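# Move a bottle from the blue crate onto the turntable

## Task

Lift a single bottle out of the blue crate and set it upright on the rotating table. The crate must still be upright on the trolley, and every bottle left in it must still be standing. None of the bottles already riding on the rotating table may be toppled. At the end, neither gripper may be in contact with any bottle or with the crate.

## Robot and tools

Robot: two arms, left_arm and right_arm, each with six joints and a two-finger gripper. In every row and in every per-joint readout, each arm's joints come in this order: waist, shoulder, elbow, wrist pitch, wrist yaw, wrist roll.

Frame: positions are in metres in one scene frame. The origin sits at table-top height, halfway between the two arms' nominal bases. +z is up, +x reaches out over the table, and left_arm is on the +y side. The arm names do not match image sides. The real bases are slightly off their nominal spots, and a BASES line gives them if it appears. Printed hand positions can be off, more so at long reach. The gripper's fingers point along its own +z axis and close along its y axis. end_effector_position is the point between the pads, about 1 cm short of the fingertips.

Row format, shared by execute_actions and move: one flat list of 14 numbers, each in [-1, 1], always covering both arms. Positions 1-6 are left_arm joint offsets and 7 is the left opening. Positions 8-13 are right_arm joint offsets and 14 is the right opening. Joint values are offsets, not poses. They are scaled so that 1.0 equals 1.264 rad (waist), 1.32 (shoulder), 1.276 (elbow), 1.83 (wrist pitch), 6.358 (wrist yaw) and 7.625 (wrist roll). They count from the Joint targets as reported when the action or call begins, not from the previous row, so sending the same offset again moves the arm further. Sending 0 for all of an arm's joints holds its current targets. Opening is absolute: +1 fully open, -1 closed. A 0 there is a real command, so resend the present value to leave a gripper alone.

Joint ranges in rad: waist -2.880 to 2.880, shoulder 0.000 to 3.142, elbow 0.000 to 3.019, wrist pitch -1.693 to 1.571, wrist yaw -1.571 to 1.571, wrist roll -2.094 to 2.094. The real ends can differ by up to 0.085 rad. An action is refused for both arms if it would carry a joint more than 0.085 rad beyond a stated end. A joint that is driven to its real end yields the line "joint sent to its limit".

execute_actions(actions, cameras): actions is a list of actions. Each action is a list of up to 15 rows. Each row lasts one 1/30 s step, and the last row repeats until the action's 15 steps are used up. An empty actions list just reports the state and images. Joint speed is capped. Each joint's target may lead its measured angle only by 0.264, 0.32, 0.276, 0.33, 0.701 and 1.97 rad in the joint order above. Targets that would place the gripper more than 110 mm from where it now is get pulled back. Large changes therefore take several actions. Very small changes may not move a joint at all.

move(target, speed, blend, opening_speed, blocking, cameras): target is one 14-number row, or a list of up to 15 such rows, all offset from the same Joint targets. speed is the top rate in rad/s, from 0.01 to 2 (default 0.5), of whichever joint travels farthest. It can be one number or one per target. blend, in rad, rounds off the corners of intermediate targets. opening_speed is the rate of the opening change per second, at least 0.2. Each path lasts at least 0.5 s. Paths over 10 s stop short. All joints move together, so the hand follows a curve, and nothing is steered around obstacles. blocking=false returns early, and then you must call wait or stop before sending further rows. The "move:" line reports the ending (done, off_target, moving, held, fault), limits=held, and the worst joint error per arm above 0.035 rad. A result of done does not prove that an arm is free of contact.

wait(seconds 0-10): lets time run while the last commands hold. stop(): brakes a running move. zoom_image(camera, region [x0,y0,x1,y1], at most 504x504 px): gives a closer view of a recent image. Cameras: cam_high, cam_low, cam_left_wrist, cam_right_wrist, each 896x504. finished_scene(scene, check): the first call submits your check and leaves room to fix things. The second call ends the scene for good.

Result lines: Joint positions and Joint velocities come per arm, six joints plus the finger-pad gap (0.094 m when fully open). Joint targets is the base for your next offsets. grip_measured uses the opening scale. On nothing it reads up to about 1.6 mm wide, and on a firmly gripped part up to about 3 mm narrower than the part. A value about 0.11 below the first-touch reading squeezes at full force, roughly 50-62 N per pad. Joint torques include gravity and a fixed offset. Joints 3 and 4 wrap at ±28 N m. "joint command not followed" means the clearance check changed the targets. That check does not keep the two grippers apart. Action results also list joint positions at sampled steps, with HELD marks.

Avoid: dropping the bottle, slamming or shoving anything hard, tipping the crate or any bottle, pushing objects out of the work area, and clashes between the two arms, which can end the scene. Hold loads briefly and don't hold a stretched pose for long: a MOTOR HOT line warns of heating, and 100 °C makes that arm go limp for 30-60 s. If an arm is stalled against something, command its targets back past its measured position. Small outside tugs may act on a held part. To release, command an opening well above grip_measured, then move clear so that nothing is touched at the end.

Each tool is called after ">>>" in YAML: its name, and indented under it one key for each argument.

## Session

I'll start by looking at the scene.

>>> execute_actions:
  actions: []

Scene clock: 0.00 s.
left_arm: end_effector_position=(+0.7191, +0.4023, +0.1776) grip_measured=+1.000 end_effector_quat_wxyz=(+0.376, +0.095, +0.916, +0.099) | right_arm: end_effector_position=(+0.2268, +0.2610, +0.3170) grip_measured=+1.000 end_effector_quat_wxyz=(+0.455, -0.512, +0.620, +0.384)
Joint names: [waist, shoulder, elbow, wrist pitch, wrist yaw, wrist roll]
Joint positions: left_arm=[0.065 1.933 1.637 -0.478 -0.065 0.296 0.094] | right_arm=[1.013 1.194 0.882 -0.003 -0.343 -0.099 0.094]
Joint velocities: left_arm=[-0.005 -0.015 -0.002 -0.002 -0.066 -0.022 0] | right_arm=[0.005 -0.005 0.017 -0.002 0.007 -0.007 0]
Joint torques (N m): no reading
Motor temperatures (°C): left_arm=[39 30 36 25 33 31 34] | right_arm=[34 31 30 36 26 37 34]
Heat: left arm: hottest waist 39 °C; right arm: hottest wrist roll 37 °C.
Joint targets: left_arm=[0.065 1.926 1.669 -0.473 -0.065 0.296] | right_arm=[1.013 1.192 0.913 0.002 -0.343 -0.099]
Tool commands: left_gripper/opening=+1.0 right_gripper/opening=+1.0

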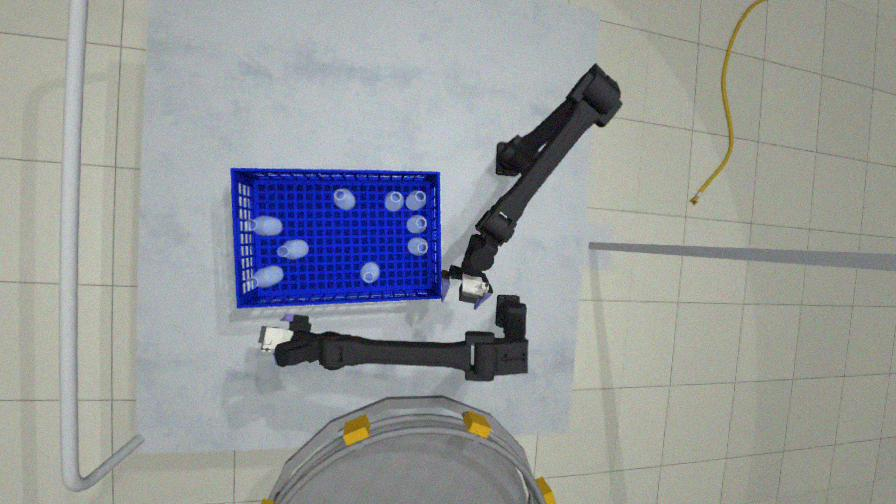

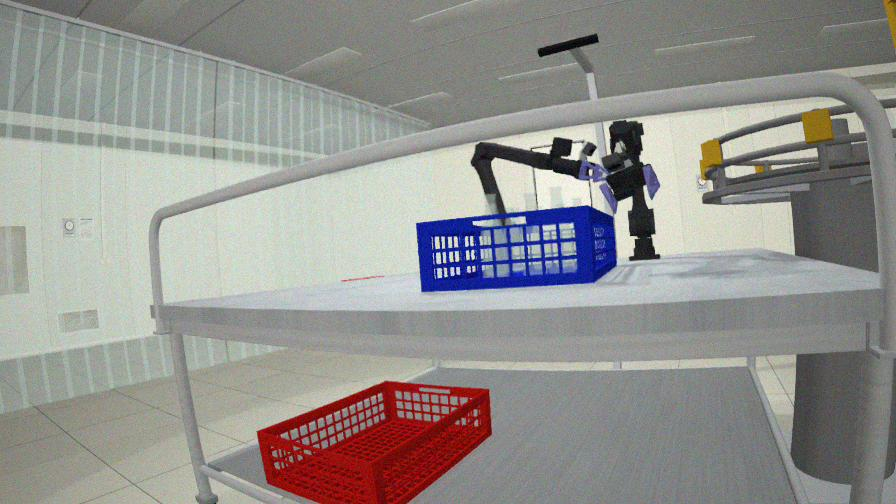

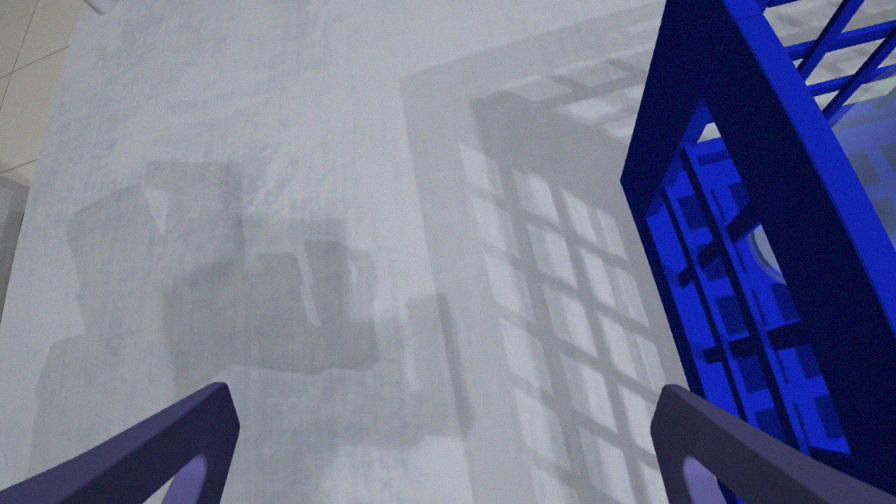

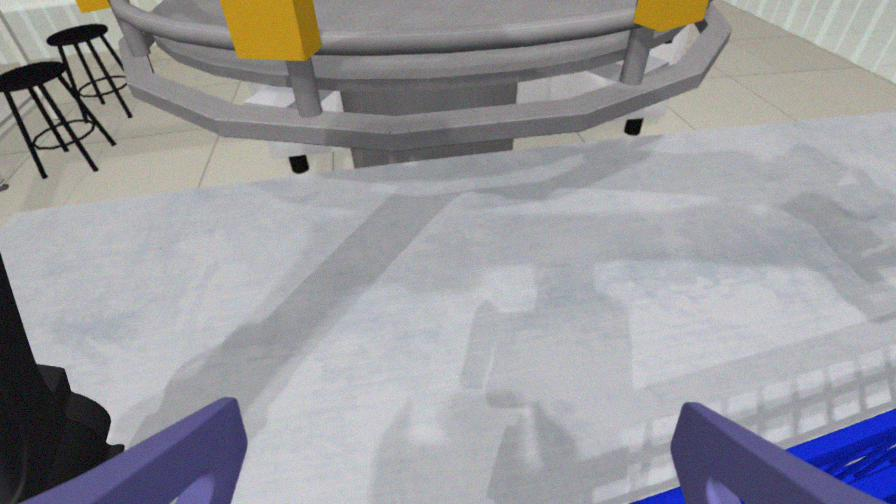

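>>> zoom_image:
  camera: "cam_high"
  region: [200, 140, 620, 504]

>>> zoom_image:
  camera: "cam_right_wrist"
  region: [0, 0, 504, 284]

>>> zoom_image:
  camera: "cam_right_wrist"
  region: [392, 0, 896, 284]

>>> zoom_image:
  camera: "cam_low"
  region: [640, 60, 896, 280]

>>> zoom_image:
  camera: "cam_low"
  region: [400, 110, 680, 310]

Scaled by 1.200 from the camera's 896x504 image, which has a finer 1280x720 frame.

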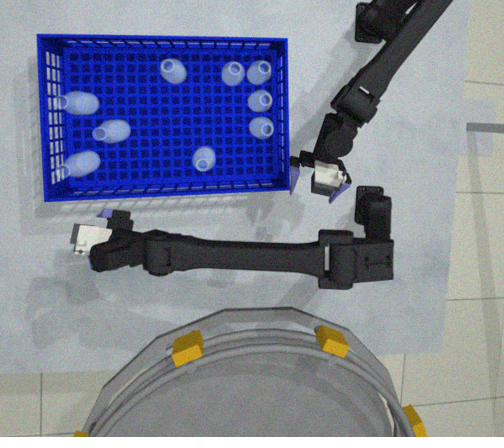

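Scaled by 1.000.

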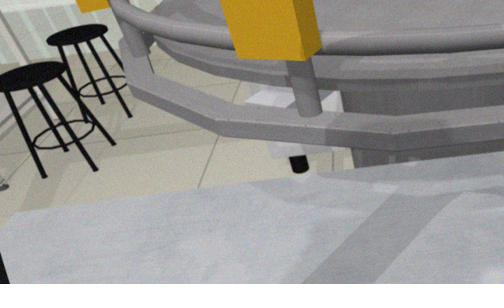

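Scaled by 1.000.

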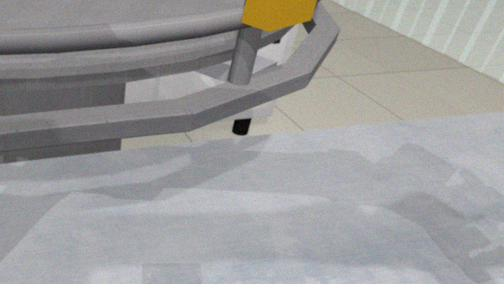

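Scaled by 1.969 from the camera's 896x504 image, which has a finer 1280x720 frame.

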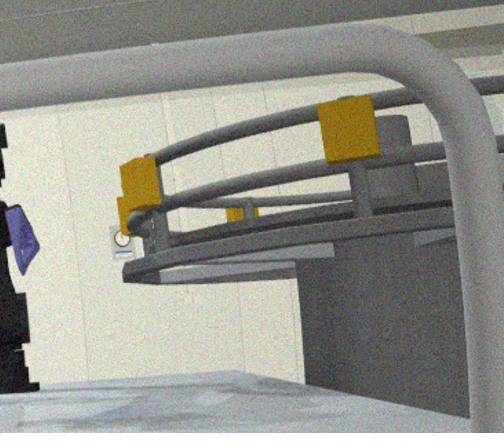

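Scaled by 1.800 from the camera's 896x504 image, which has a finer 1280x720 frame.

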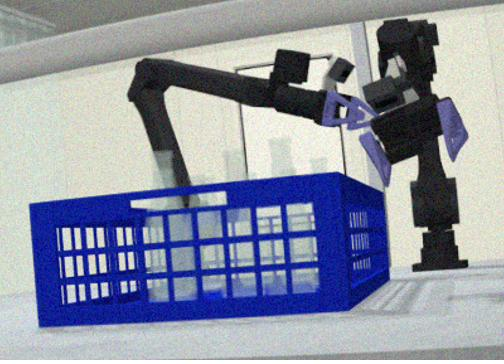

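>>> move:
  target: [0, -0.326, 0, 0, 0, 0, 1.0, 0, 0, 0.392, 0, 0, 0, 1.0]
  speed: 0.6

Scene clock: 41.50 s.
left_arm: end_effector_position=(+0.6954, +0.4008, +0.3225) grip_measured=+1.000 end_effector_quat_wxyz=(+0.465, +0.087, +0.874, +0.113) | right_arm: end_effector_position=(+0.2287, +0.2641, +0.3352) grip_measured=+1.000 end_effector_quat_wxyz=(+0.467, -0.509, +0.610, +0.388)
Joint names: [waist, shoulder, elbow, wrist pitch, wrist yaw, wrist roll]
Joint positions: left_arm=[0.065 1.734 1.637 -0.478 -0.065 0.296 0.094] | right_arm=[1.013 1.188 0.907 -0.002 -0.343 -0.099 0.094]
Joint velocities: left_arm=[-0.005 -0.015 -0.002 -0.002 0.066 -0.007 0] | right_arm=[0.005 -0.015 -0.002 -0.002 0.007 0.022 0]
Joint torques (N m): left_arm=[-1.96 -17.38 11.17 1.95 -0.05 -0.14] | right_arm=[-0.62 -5.83 11.47 1.58 -0.23 0.13]
Motor temperatures (°C): left_arm=[38 34 47 25 32 30 32] | right_arm=[33 32 42 36 26 35 32]
Heat: left arm: hottest elbow 47 °C; right arm: hottest elbow 42 °C.
Joint targets: left_arm=[0.065 1.736 1.669 -0.473 -0.065 0.296] | right_arm=[1.013 1.194 0.917 -0.004 -0.343 -0.099]
move: held (right_arm; a check stopped the path), off_target (left_arm; braked when a check withheld steps of right_arm); limits=held; left_arm: the shoulder is farthest, 0.239 rad from its target; right_arm: the elbow is farthest, 0.506 rad from its target
joint command not followed: on one or more control steps a check withheld the commanded joint targets of the right arm, and it was not sent them on those steps.
cause: the commanded joint targets, or the way to them, would bring a part of the robot too close to another arm (this arm's fingers and the left arm's forearm (the part past the elbow)).

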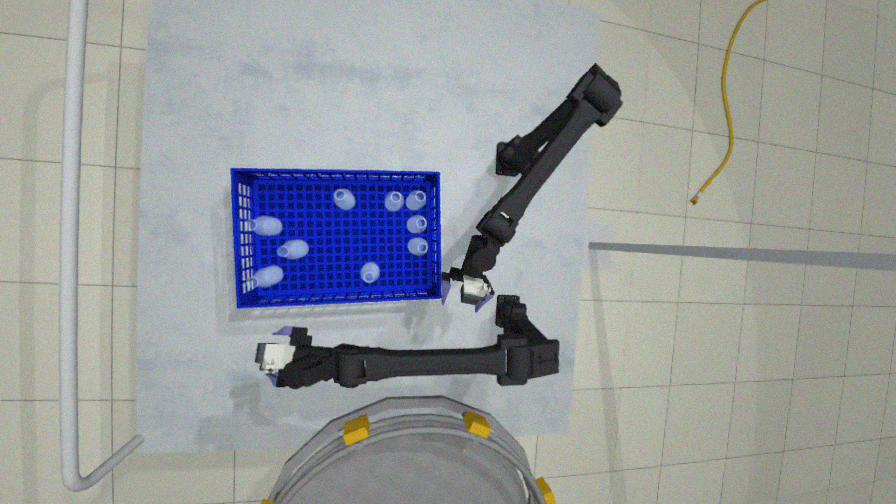

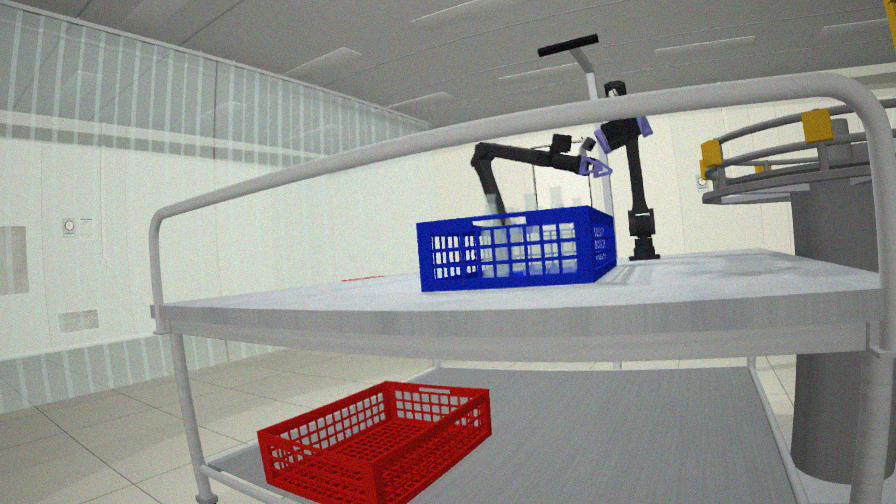

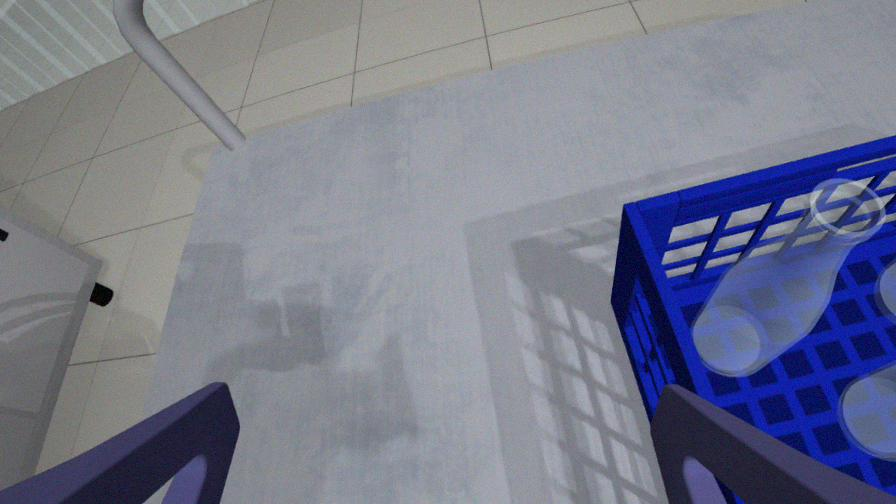

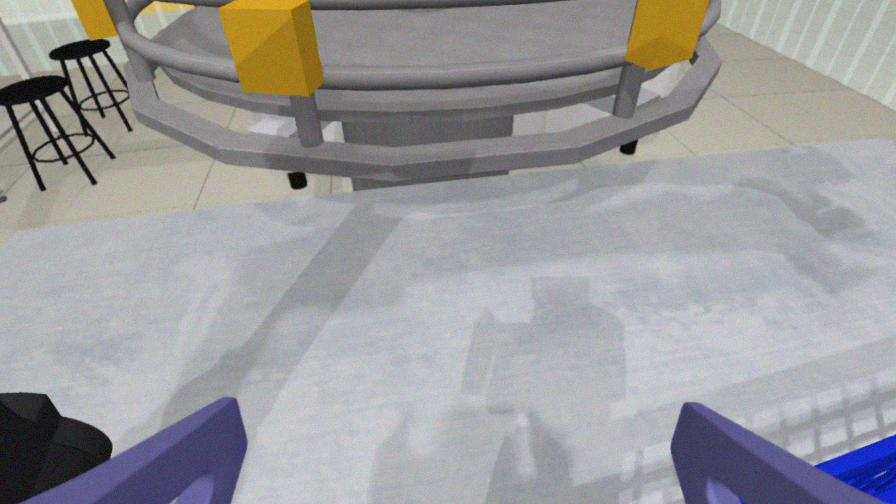

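>>> move:
  target:
    - [0, -0.227, 0, -0.164, 0, 0, 1.0, 0, -0.379, 0, -0.3, 0, 0, 1.0]
    - [0, -0.5576, 0.125, -0.561, 0.0102, -0.0388, 1.0, -0.327, -0.147, 0.457, -0.544, 0.054, 0.013, 1.0]
    - [0.819, -0.5576, 0.125, -0.561, 0.0102, -0.0388, 1.0, -0.327, -0.147, 0.457, -0.544, 0.054, 0.013, 1.0]
  speed: 0.7
  blend: 0.15

Scene clock: 85.07 s.
left_arm: end_effector_position=(+0.1128, +0.6360, +0.5986) grip_measured=+1.000 end_effector_quat_wxyz=(+0.358, -0.467, +0.778, +0.221) | right_arm: end_effector_position=(+0.3459, +0.0250, +0.5243) grip_measured=+1.000 end_effector_quat_wxyz=(+0.468, -0.278, +0.825, +0.150)
Joint names: [waist, shoulder, elbow, wrist pitch, wrist yaw, wrist roll]
Joint positions: left_arm=[1.093 0.996 1.789 -1.495 -0.003 0.01 0.094] | right_arm=[0.613 0.991 1.443 -0.995 -0.001 -0.016 0.094]
Joint velocities: left_arm=[-0.005 -0.005 -0.002 -0.007 -0.066 -0.007 0] | right_arm=[-0.005 -0.005 -0.012 -0.022 0.081 -0.007 0]
Joint torques (N m): left_arm=[-1.32 -3.14 9.46 1.4 0.1 -0.21] | right_arm=[-1.79 -2.78 14.84 1.4 -0.09 0.3]
Motor temperatures (°C): left_arm=[38 37 52 25 31 28 31] | right_arm=[32 31 42 35 26 33 30]
Heat: left arm: hottest elbow 52 °C; right arm: hottest elbow 42 °C.
Joint targets: left_arm=[1.100 1.000 1.828 -1.500 0.000 0.000] | right_arm=[0.600 1.000 1.500 -0.999 0.001 0.000]
move: off_target (left_arm, right_arm); left_arm: the elbow is farthest, 0.039 rad from its target; right_arm: the elbow is farthest, 0.057 rad from its target

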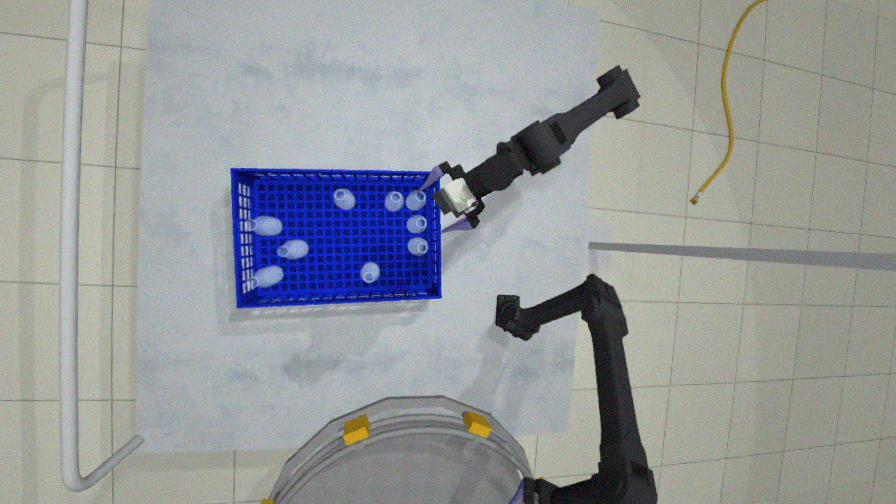

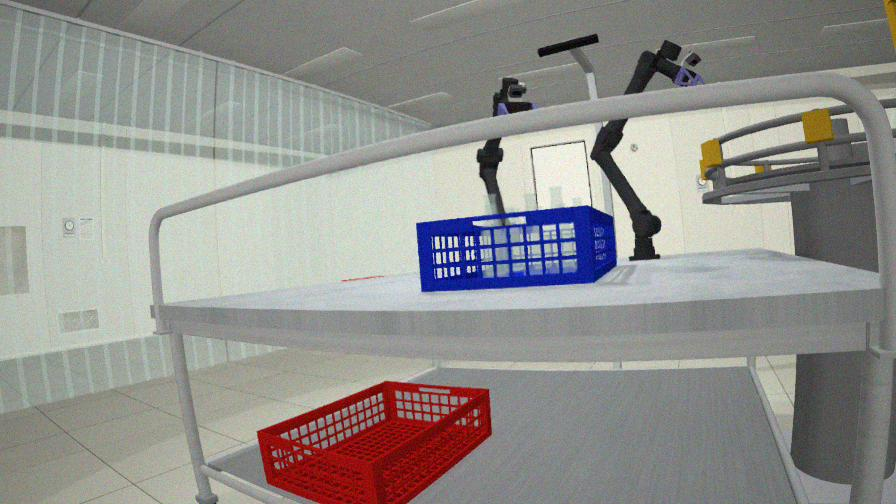

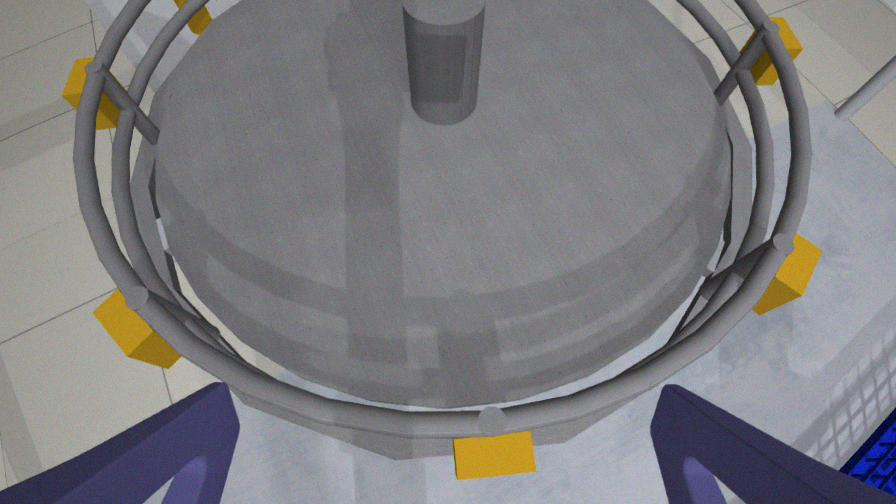

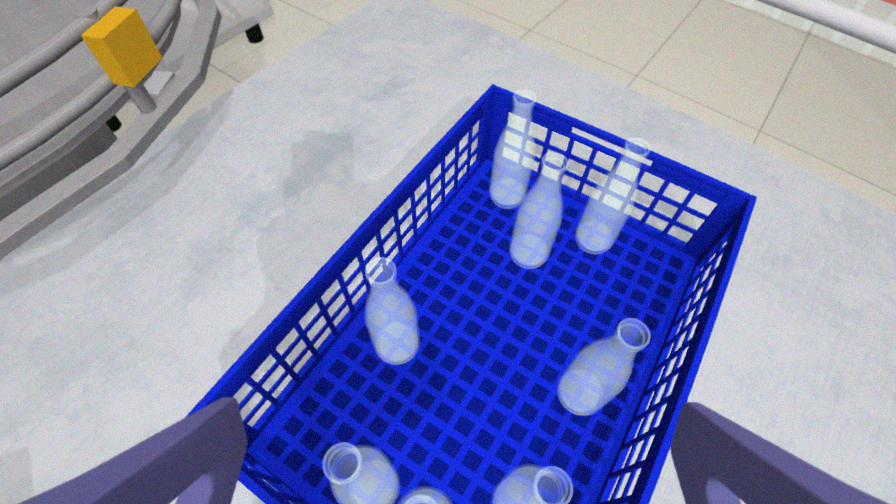

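>>> move:
  target: [0, 0, 0, 0.273, 0, 0, 1.0, 0, 0, 0.235, 0, 0, 0, 1.0]
  speed: 0.7

Scene clock: 119.10 s.
left_arm: end_effector_position=(+0.1369, +0.6821, +0.7025) grip_measured=+1.000 end_effector_quat_wxyz=(+0.531, -0.403, +0.670, +0.327) | right_arm: end_effector_position=(+0.3174, +0.0041, +0.6905) grip_measured=+1.000 end_effector_quat_wxyz=(+0.589, -0.251, +0.745, +0.188)
Joint names: [waist, shoulder, elbow, wrist pitch, wrist yaw, wrist roll]
Joint positions: left_arm=[1.093 0.996 1.789 -1.018 -0.003 0.01 0.094] | right_arm=[0.613 0.999 1.758 -0.997 -0.001 -0.015 0.094]
Joint velocities: left_arm=[-0.005 0.005 -0.007 0.007 0.022 0.037 0] | right_arm=[-0.005 -0.005 -0.027 -0.012 -0.007 -0.007 0]
Joint torques (N m): left_arm=[-1.08 -3.55 9.76 2.84 0.12 -0.2] | right_arm=[-1.73 -2.14 12.18 1.62 -0.09 0.29]
Motor temperatures (°C): left_arm=[38 33 48 24 30 27 30] | right_arm=[32 30 53 35 25 32 29]
Heat: left arm: hottest elbow 48 °C; right arm: hottest elbow 53 °C.
Joint targets: left_arm=[1.100 1.000 1.828 -1.000 0.000 0.000] | right_arm=[0.600 1.000 1.800 -0.999 0.001 0.000]
move: off_target (left_arm, right_arm); left_arm: the elbow is farthest, 0.039 rad from its target; right_arm: the elbow is farthest, 0.042 rad from its target

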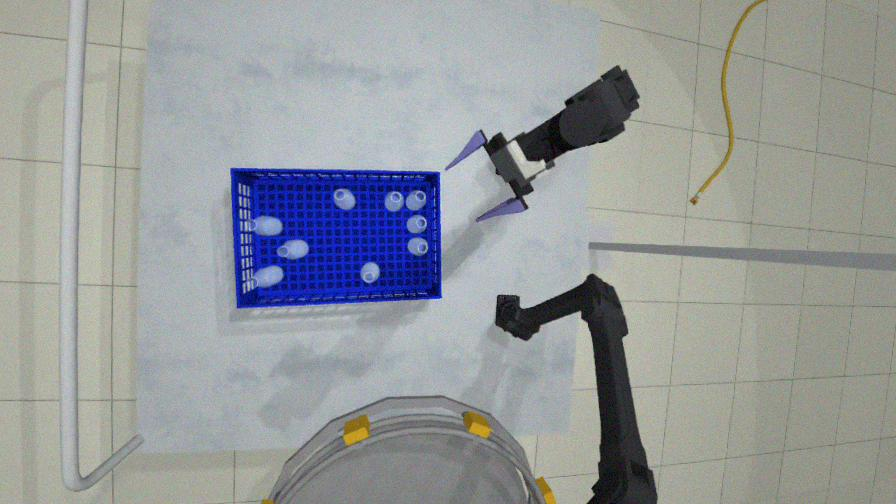

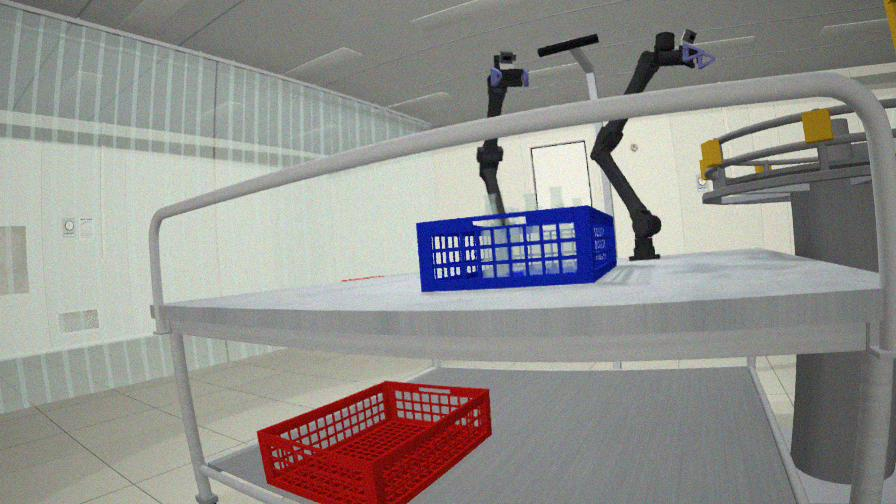

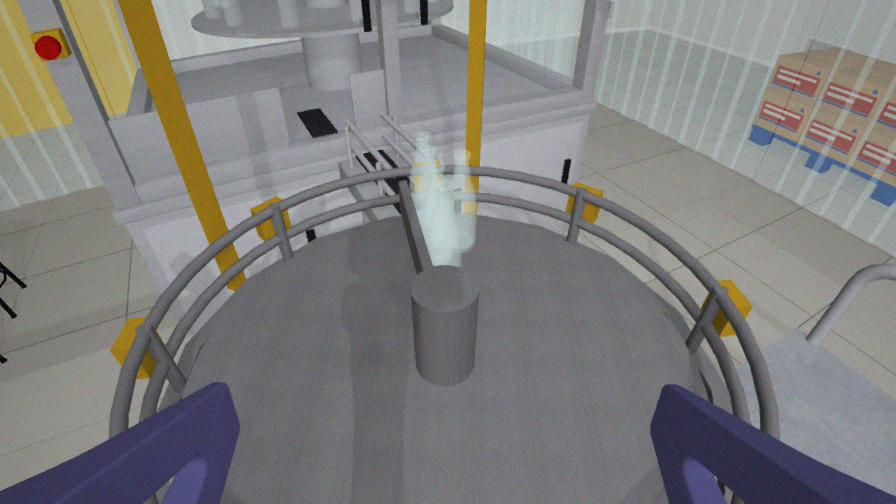

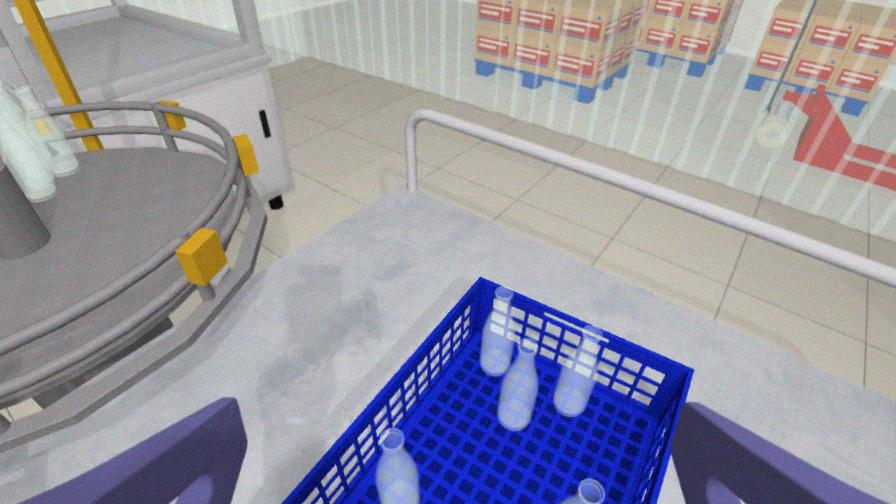

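>>> zoom_image:
  camera: "cam_right_wrist"
  region: [240, 240, 744, 504]

>>> zoom_image:
  camera: "cam_left_wrist"
  region: [300, 100, 600, 280]

Scaled by 1.000.

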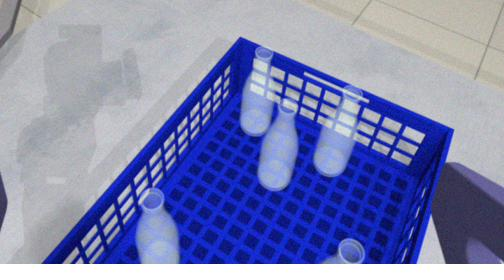

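Scaled by 1.680 from the camera's 896x504 image, which has a finer 1280x720 frame.

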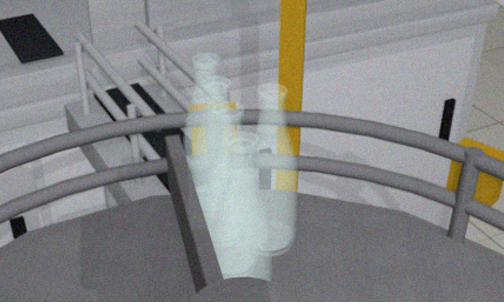

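>>> wait:
  seconds: 1.0
  cameras: ["cam_left_wrist"]

>>> zoom_image:
  camera: "cam_left_wrist"
  region: [300, 100, 600, 280]

Scene clock: 158.83 s.
left_arm: end_effector_position=(+0.1369, +0.6821, +0.7025) grip_measured=+1.000 end_effector_quat_wxyz=(+0.531, -0.403, +0.670, +0.327) | right_arm: end_effector_position=(+0.3174, +0.0041, +0.6905) grip_measured=+1.000 end_effector_quat_wxyz=(+0.589, -0.251, +0.745, +0.188)
Joint names: [waist, shoulder, elbow, wrist pitch, wrist yaw, wrist roll]
Joint positions: left_arm=[1.093 0.996 1.789 -1.017 -0.003 0.01 0.094] | right_arm=[0.613 0.999 1.758 -0.997 -0.001 -0.015 0.094]
Joint velocities: left_arm=[-0.015 0.005 0.012 -0.012 -0.066 -0.022 0] | right_arm=[-0.005 0.015 0.027 0.012 -0.066 -0.007 0]
Joint torques (N m): left_arm=[-0.79 -2.9 9.7 2.62 0.14 -0.25] | right_arm=[-1.73 -2.14 12.21 1.59 -0.1 0.3]
Motor temperatures (°C): left_arm=[37 31 48 25 29 27 29] | right_arm=[31 30 49 34 25 31 28]
Heat: left arm: hottest elbow 48 °C; right arm: hottest elbow 49 °C.
Joint targets: left_arm=[1.100 1.000 1.828 -1.000 0.000 0.000] | right_arm=[0.600 1.000 1.800 -0.999 0.001 0.000]
Tool commands: left_gripper/opening=+1.0 right_gripper/opening=+1.0
wait: 1.00 s; at rest from the start
Images, in order (width x height): cam_left_wrist 896x504.

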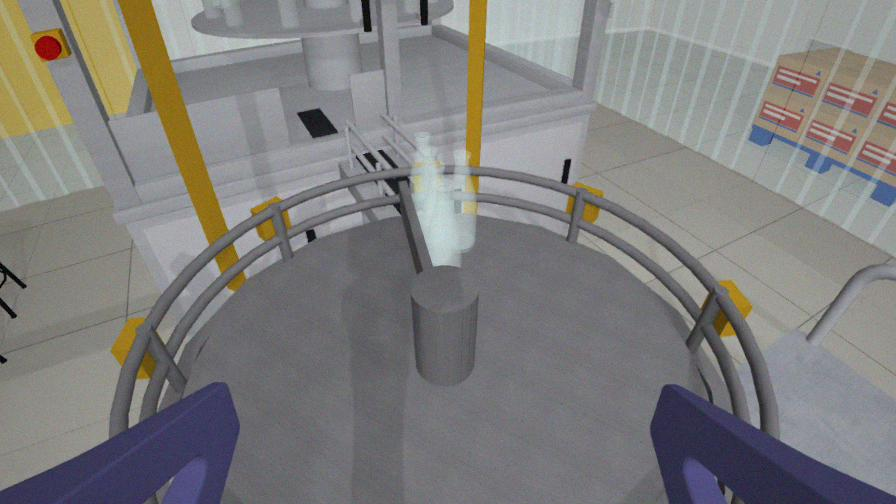

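Scaled by 1.680 from the camera's 896x504 image, which has a finer 1280x720 frame.

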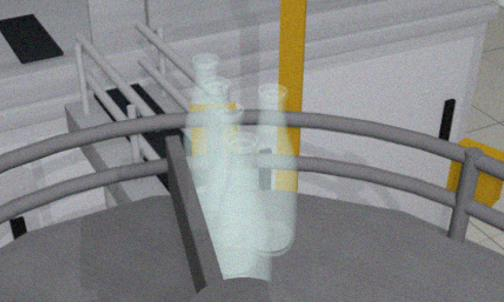

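>>> zoom_image:
  camera: "cam_left_wrist"
  region: [240, 240, 680, 500]

>>> wait:
  seconds: 0.5
  cameras: ["cam_left_wrist"]

>>> zoom_image:
  camera: "cam_left_wrist"
  region: [240, 240, 680, 500]

Scaled by 1.145 from the camera's 896x504 image, which has a finer 1280x720 frame.

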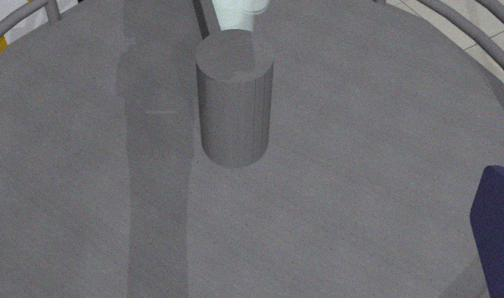

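Scene clock: 167.40 s.
left_arm: end_effector_position=(+0.1369, +0.6821, +0.7025) grip_measured=+1.000 end_effector_quat_wxyz=(+0.531, -0.403, +0.670, +0.327) | right_arm: end_effector_position=(+0.3174, +0.0041, +0.6905) grip_measured=+1.000 end_effector_quat_wxyz=(+0.589, -0.251, +0.745, +0.188)
Joint names: [waist, shoulder, elbow, wrist pitch, wrist yaw, wrist roll]
Joint positions: left_arm=[1.093 0.996 1.789 -1.017 -0.003 0.01 0.094] | right_arm=[0.613 0.999 1.758 -0.997 -0.001 -0.015 0.094]
Joint velocities: left_arm=[-0.005 0.005 0.007 0.007 0.022 -0.051 0] | right_arm=[0.015 -0.005 -0.007 0.002 -0.066 0.022 0]
Joint torques (N m): left_arm=[-0.85 -3.37 9.52 2.63 0.11 -0.25] | right_arm=[-1.73 -2.08 12.21 1.59 -0.1 0.29]
Motor temperatures (°C): left_arm=[37 31 48 25 29 27 28] | right_arm=[31 30 49 34 25 31 28]
Heat: left arm: hottest elbow 48 °C; right arm: hottest elbow 49 °C.
Joint targets: left_arm=[1.100 1.000 1.828 -1.000 0.000 0.000] | right_arm=[0.600 1.000 1.800 -0.999 0.001 0.000]
Tool commands: left_gripper/opening=+1.0 right_gripper/opening=+1.0
wait: 0.50 s; at rest from the start
Images, in order (width x height): cam_left_wrist 896x504.

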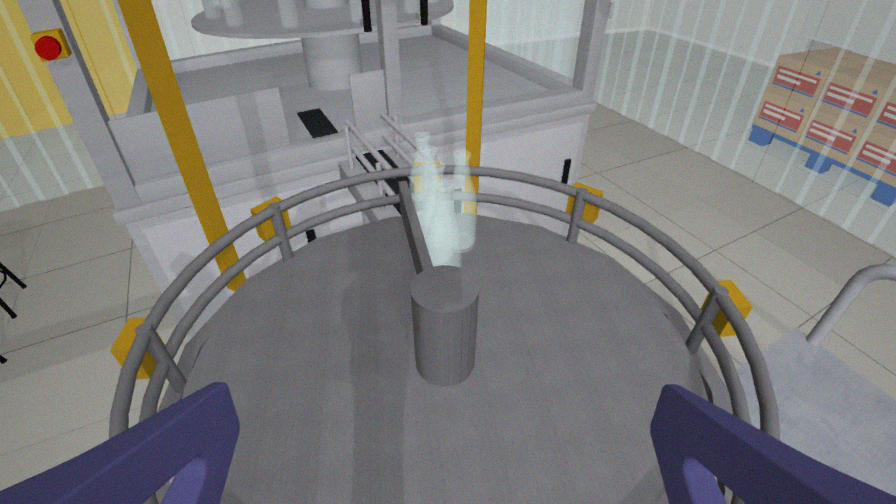

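Scaled by 1.145 from the camera's 896x504 image, which has a finer 1280x720 frame.

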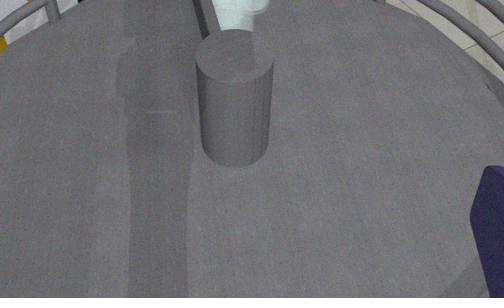

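>>> wait:
  seconds: 0.3
  cameras: ["cam_left_wrist"]

>>> zoom_image:
  camera: "cam_left_wrist"
  region: [240, 300, 680, 500]

>>> wait:
  seconds: 0.5
  cameras: ["cam_left_wrist"]

>>> zoom_image:
  camera: "cam_left_wrist"
  region: [240, 300, 680, 500]

>>> wait:
  seconds: 0.5
  cameras: ["cam_left_wrist"]

>>> zoom_image:
  camera: "cam_left_wrist"
  region: [240, 300, 680, 500]

Scene clock: 177.03 s.
left_arm: end_effector_position=(+0.1369, +0.6821, +0.7025) grip_measured=+1.000 end_effector_quat_wxyz=(+0.531, -0.403, +0.670, +0.327) | right_arm: end_effector_position=(+0.3174, +0.0041, +0.6905) grip_measured=+1.000 end_effector_quat_wxyz=(+0.589, -0.251, +0.745, +0.188)
Joint names: [waist, shoulder, elbow, wrist pitch, wrist yaw, wrist roll]
Joint positions: left_arm=[1.093 0.996 1.789 -1.017 -0.003 0.01 0.094] | right_arm=[0.613 0.999 1.758 -0.997 -0.001 -0.015 0.094]
Joint velocities: left_arm=[-0.005 0.015 -0.022 -0.002 -0.037 -0.022 0] | right_arm=[-0.005 -0.015 -0.017 -0.017 0.007 -0.022 0]
Joint torques (N m): left_arm=[-1.32 -3.08 9.63 2.71 0.06 -0.2] | right_arm=[-1.73 -2.08 12.22 1.61 -0.09 0.29]
Motor temperatures (°C): left_arm=[37 31 48 25 29 26 28] | right_arm=[31 30 49 34 25 30 27]
Heat: left arm: hottest elbow 48 °C; right arm: hottest elbow 49 °C.
Joint targets: left_arm=[1.100 1.000 1.828 -1.000 0.000 0.000] | right_arm=[0.600 1.000 1.800 -0.999 0.001 0.000]
Tool commands: left_gripper/opening=+1.0 right_gripper/opening=+1.0
wait: 0.30 s; at rest from the start
Images, in order (width x height): cam_left_wrist 896x504.

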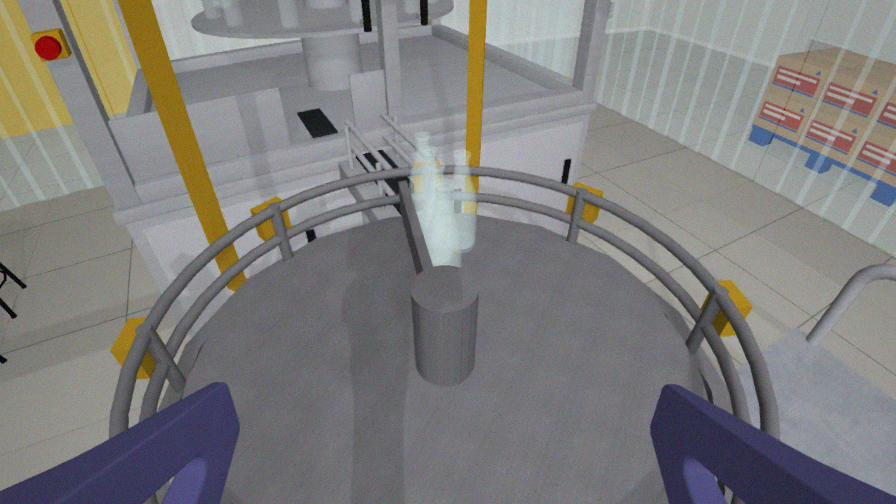

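Scaled by 1.145 from the camera's 896x504 image, which has a finer 1280x720 frame.

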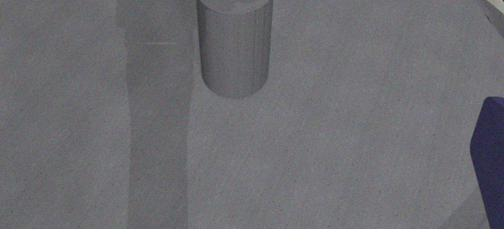

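Scene clock: 177.53 s.
left_arm: end_effector_position=(+0.1369, +0.6821, +0.7025) grip_measured=+1.000 end_effector_quat_wxyz=(+0.531, -0.403, +0.670, +0.327) | right_arm: end_effector_position=(+0.3174, +0.0041, +0.6905) grip_measured=+1.000 end_effector_quat_wxyz=(+0.589, -0.251, +0.745, +0.188)
Joint names: [waist, shoulder, elbow, wrist pitch, wrist yaw, wrist roll]
Joint positions: left_arm=[1.093 0.996 1.789 -1.017 -0.003 0.01 0.094] | right_arm=[0.613 0.999 1.758 -0.997 -0.001 -0.015 0.094]
Joint velocities: left_arm=[0.005 -0.024 -0.017 -0.022 0.051 -0.081 0] | right_arm=[0.005 -0.015 0.007 -0.002 -0.007 0.051 0]
Joint torques (N m): left_arm=[-1.32 -3.31 9.51 2.78 0.1 -0.23] | right_arm=[-1.79 -2.08 12.19 1.61 -0.1 0.29]
Motor temperatures (°C): left_arm=[37 31 48 25 29 26 28] | right_arm=[31 30 49 34 25 30 27]
Heat: left arm: hottest elbow 48 °C; right arm: hottest elbow 49 °C.
Joint targets: left_arm=[1.100 1.000 1.828 -1.000 0.000 0.000] | right_arm=[0.600 1.000 1.800 -0.999 0.001 0.000]
Tool commands: left_gripper/opening=+1.0 right_gripper/opening=+1.0
wait: 0.50 s; at rest by 0.17 s
Images, in order (width x height): cam_left_wrist 896x504.

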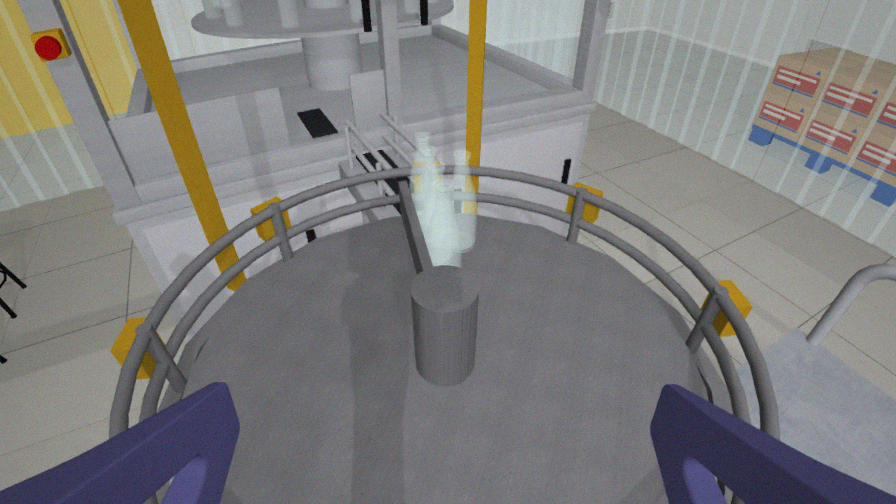

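Scaled by 1.145 from the camera's 896x504 image, which has a finer 1280x720 frame.

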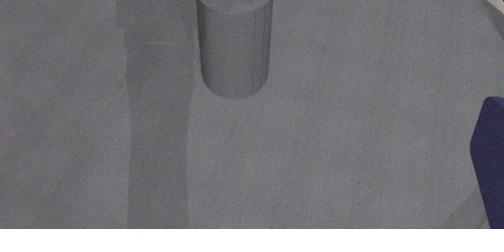

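Scene clock: 178.03 s.
left_arm: end_effector_position=(+0.1369, +0.6821, +0.7025) grip_measured=+1.000 end_effector_quat_wxyz=(+0.531, -0.403, +0.670, +0.327) | right_arm: end_effector_position=(+0.3174, +0.0041, +0.6905) grip_measured=+1.000 end_effector_quat_wxyz=(+0.589, -0.251, +0.745, +0.188)
Joint names: [waist, shoulder, elbow, wrist pitch, wrist yaw, wrist roll]
Joint positions: left_arm=[1.093 0.996 1.789 -1.017 -0.003 0.01 0.094] | right_arm=[0.613 0.999 1.758 -0.997 -0.001 -0.015 0.094]
Joint velocities: left_arm=[-0.015 0.005 0.012 0.002 -0.022 0.066 0] | right_arm=[-0.005 -0.024 0.022 -0.002 0.066 0.022 0]
Joint torques (N m): left_arm=[-1.14 -3.37 9.59 2.8 0.11 -0.19] | right_arm=[-1.73 -2.08 12.19 1.59 -0.09 0.29]
Motor temperatures (°C): left_arm=[37 31 48 25 29 26 28] | right_arm=[31 30 49 34 25 30 27]
Heat: left arm: hottest elbow 48 °C; right arm: hottest elbow 49 °C.
Joint targets: left_arm=[1.100 1.000 1.828 -1.000 0.000 0.000] | right_arm=[0.600 1.000 1.800 -0.999 0.001 0.000]
Tool commands: left_gripper/opening=+1.0 right_gripper/opening=+1.0
wait: 0.50 s; at rest by 0.17 s
Images, in order (width x height): cam_left_wrist 896x504.

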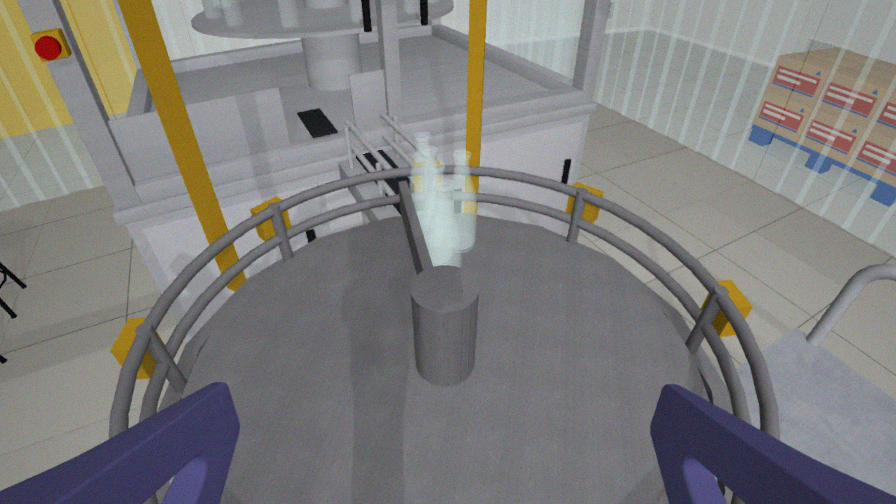

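Scaled by 1.145 from the camera's 896x504 image, which has a finer 1280x720 frame.

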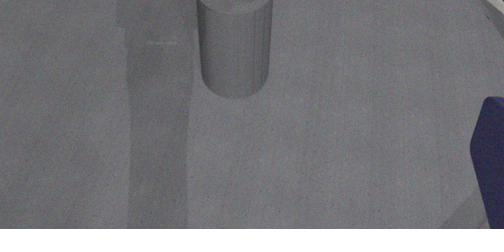

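>>> move:
  target: [-0.99, 0.2098, -0.3942, 0.1639, 0, 0, 1.0, 0, 0, 0, 0, 0, 0, 1.0]
  speed: 0.9

Scene clock: 227.27 s.
left_arm: end_effector_position=(+0.5060, +0.2561, +0.3652) grip_measured=+1.000 end_effector_quat_wxyz=(+0.424, +0.076, +0.902, -0.032) | right_arm: end_effector_position=(+0.3174, +0.0041, +0.6905) grip_measured=+1.000 end_effector_quat_wxyz=(+0.589, -0.251, +0.745, +0.188)
Joint names: [waist, shoulder, elbow, wrist pitch, wrist yaw, wrist roll]
Joint positions: left_arm=[-0.157 1.287 1.312 -0.717 -0.001 0.01 0.094] | right_arm=[0.613 0.999 1.758 -0.997 -0.001 -0.015 0.094]
Joint velocities: left_arm=[-0.005 -0.015 -0.012 0.007 0.022 -0.022 0] | right_arm=[0.005 0.005 0.017 0.012 -0.037 -0.022 0]
Joint torques (N m): left_arm=[-1.49 -11.46 9.91 2.36 0.01 -0.2] | right_arm=[-1.73 -2.08 12.23 1.58 -0.09 0.29]
Motor temperatures (°C): left_arm=[37 30 48 24 28 26 27] | right_arm=[31 29 49 33 25 29 26]
Heat: left arm: hottest elbow 48 °C; right arm: hottest elbow 49 °C.
Joint targets: left_arm=[-0.151 1.277 1.325 -0.700 0.000 0.000] | right_arm=[0.600 1.000 1.800 -0.999 0.001 0.000]
move: off_target (right_arm); right_arm: the elbow is farthest, 0.042 rad from its target

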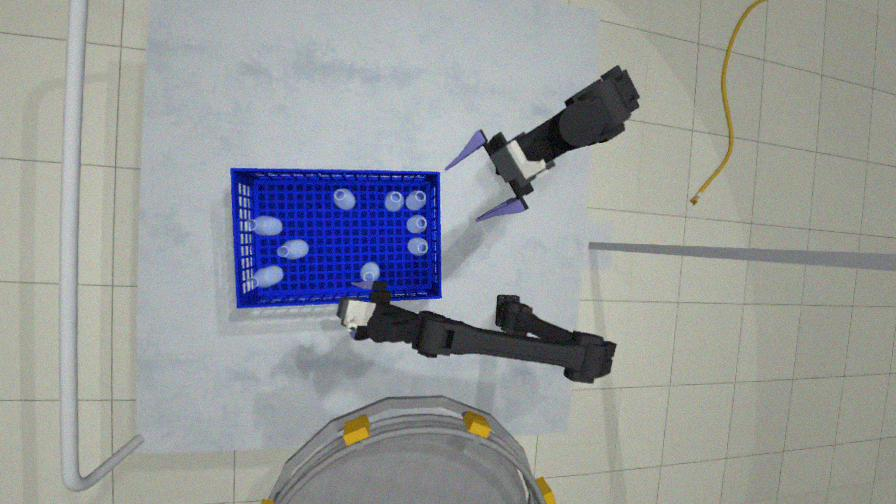

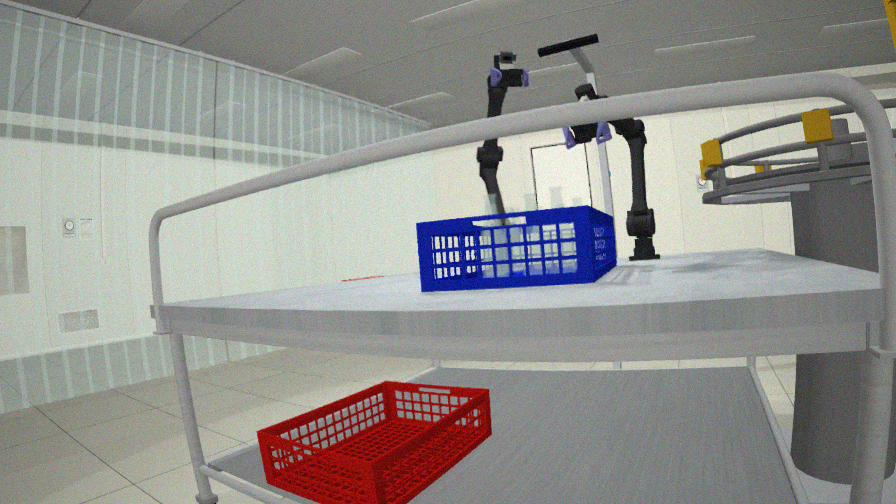

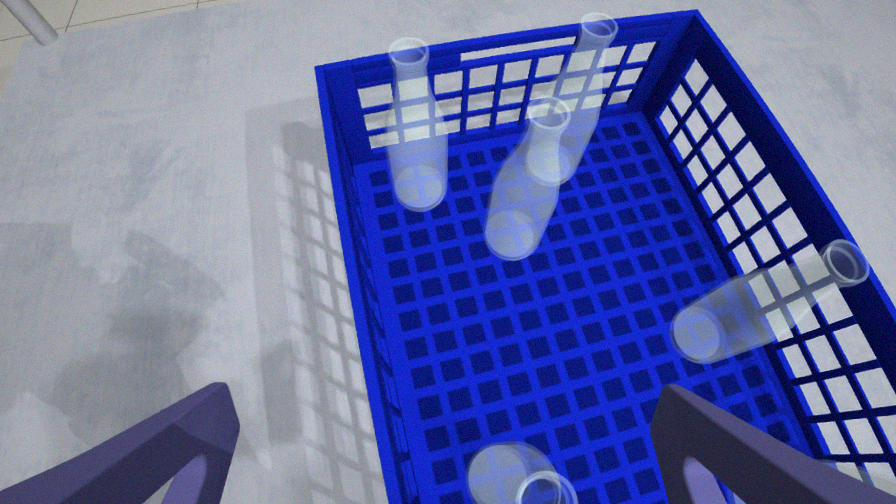

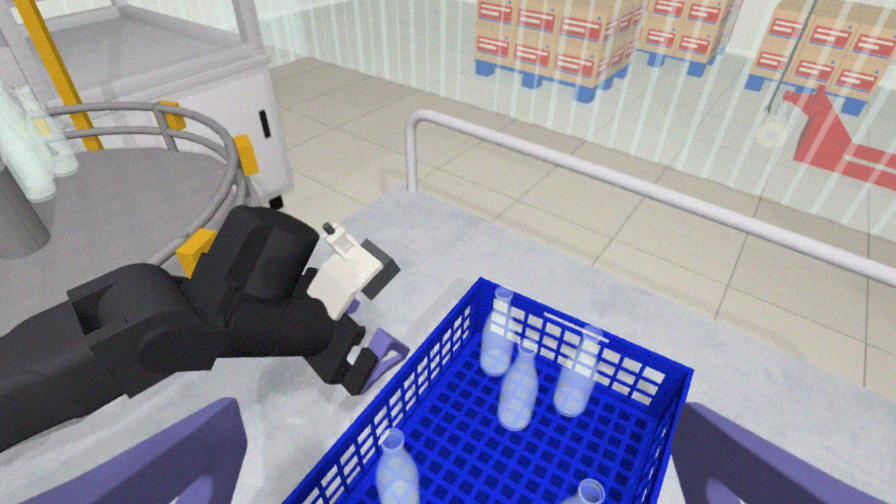

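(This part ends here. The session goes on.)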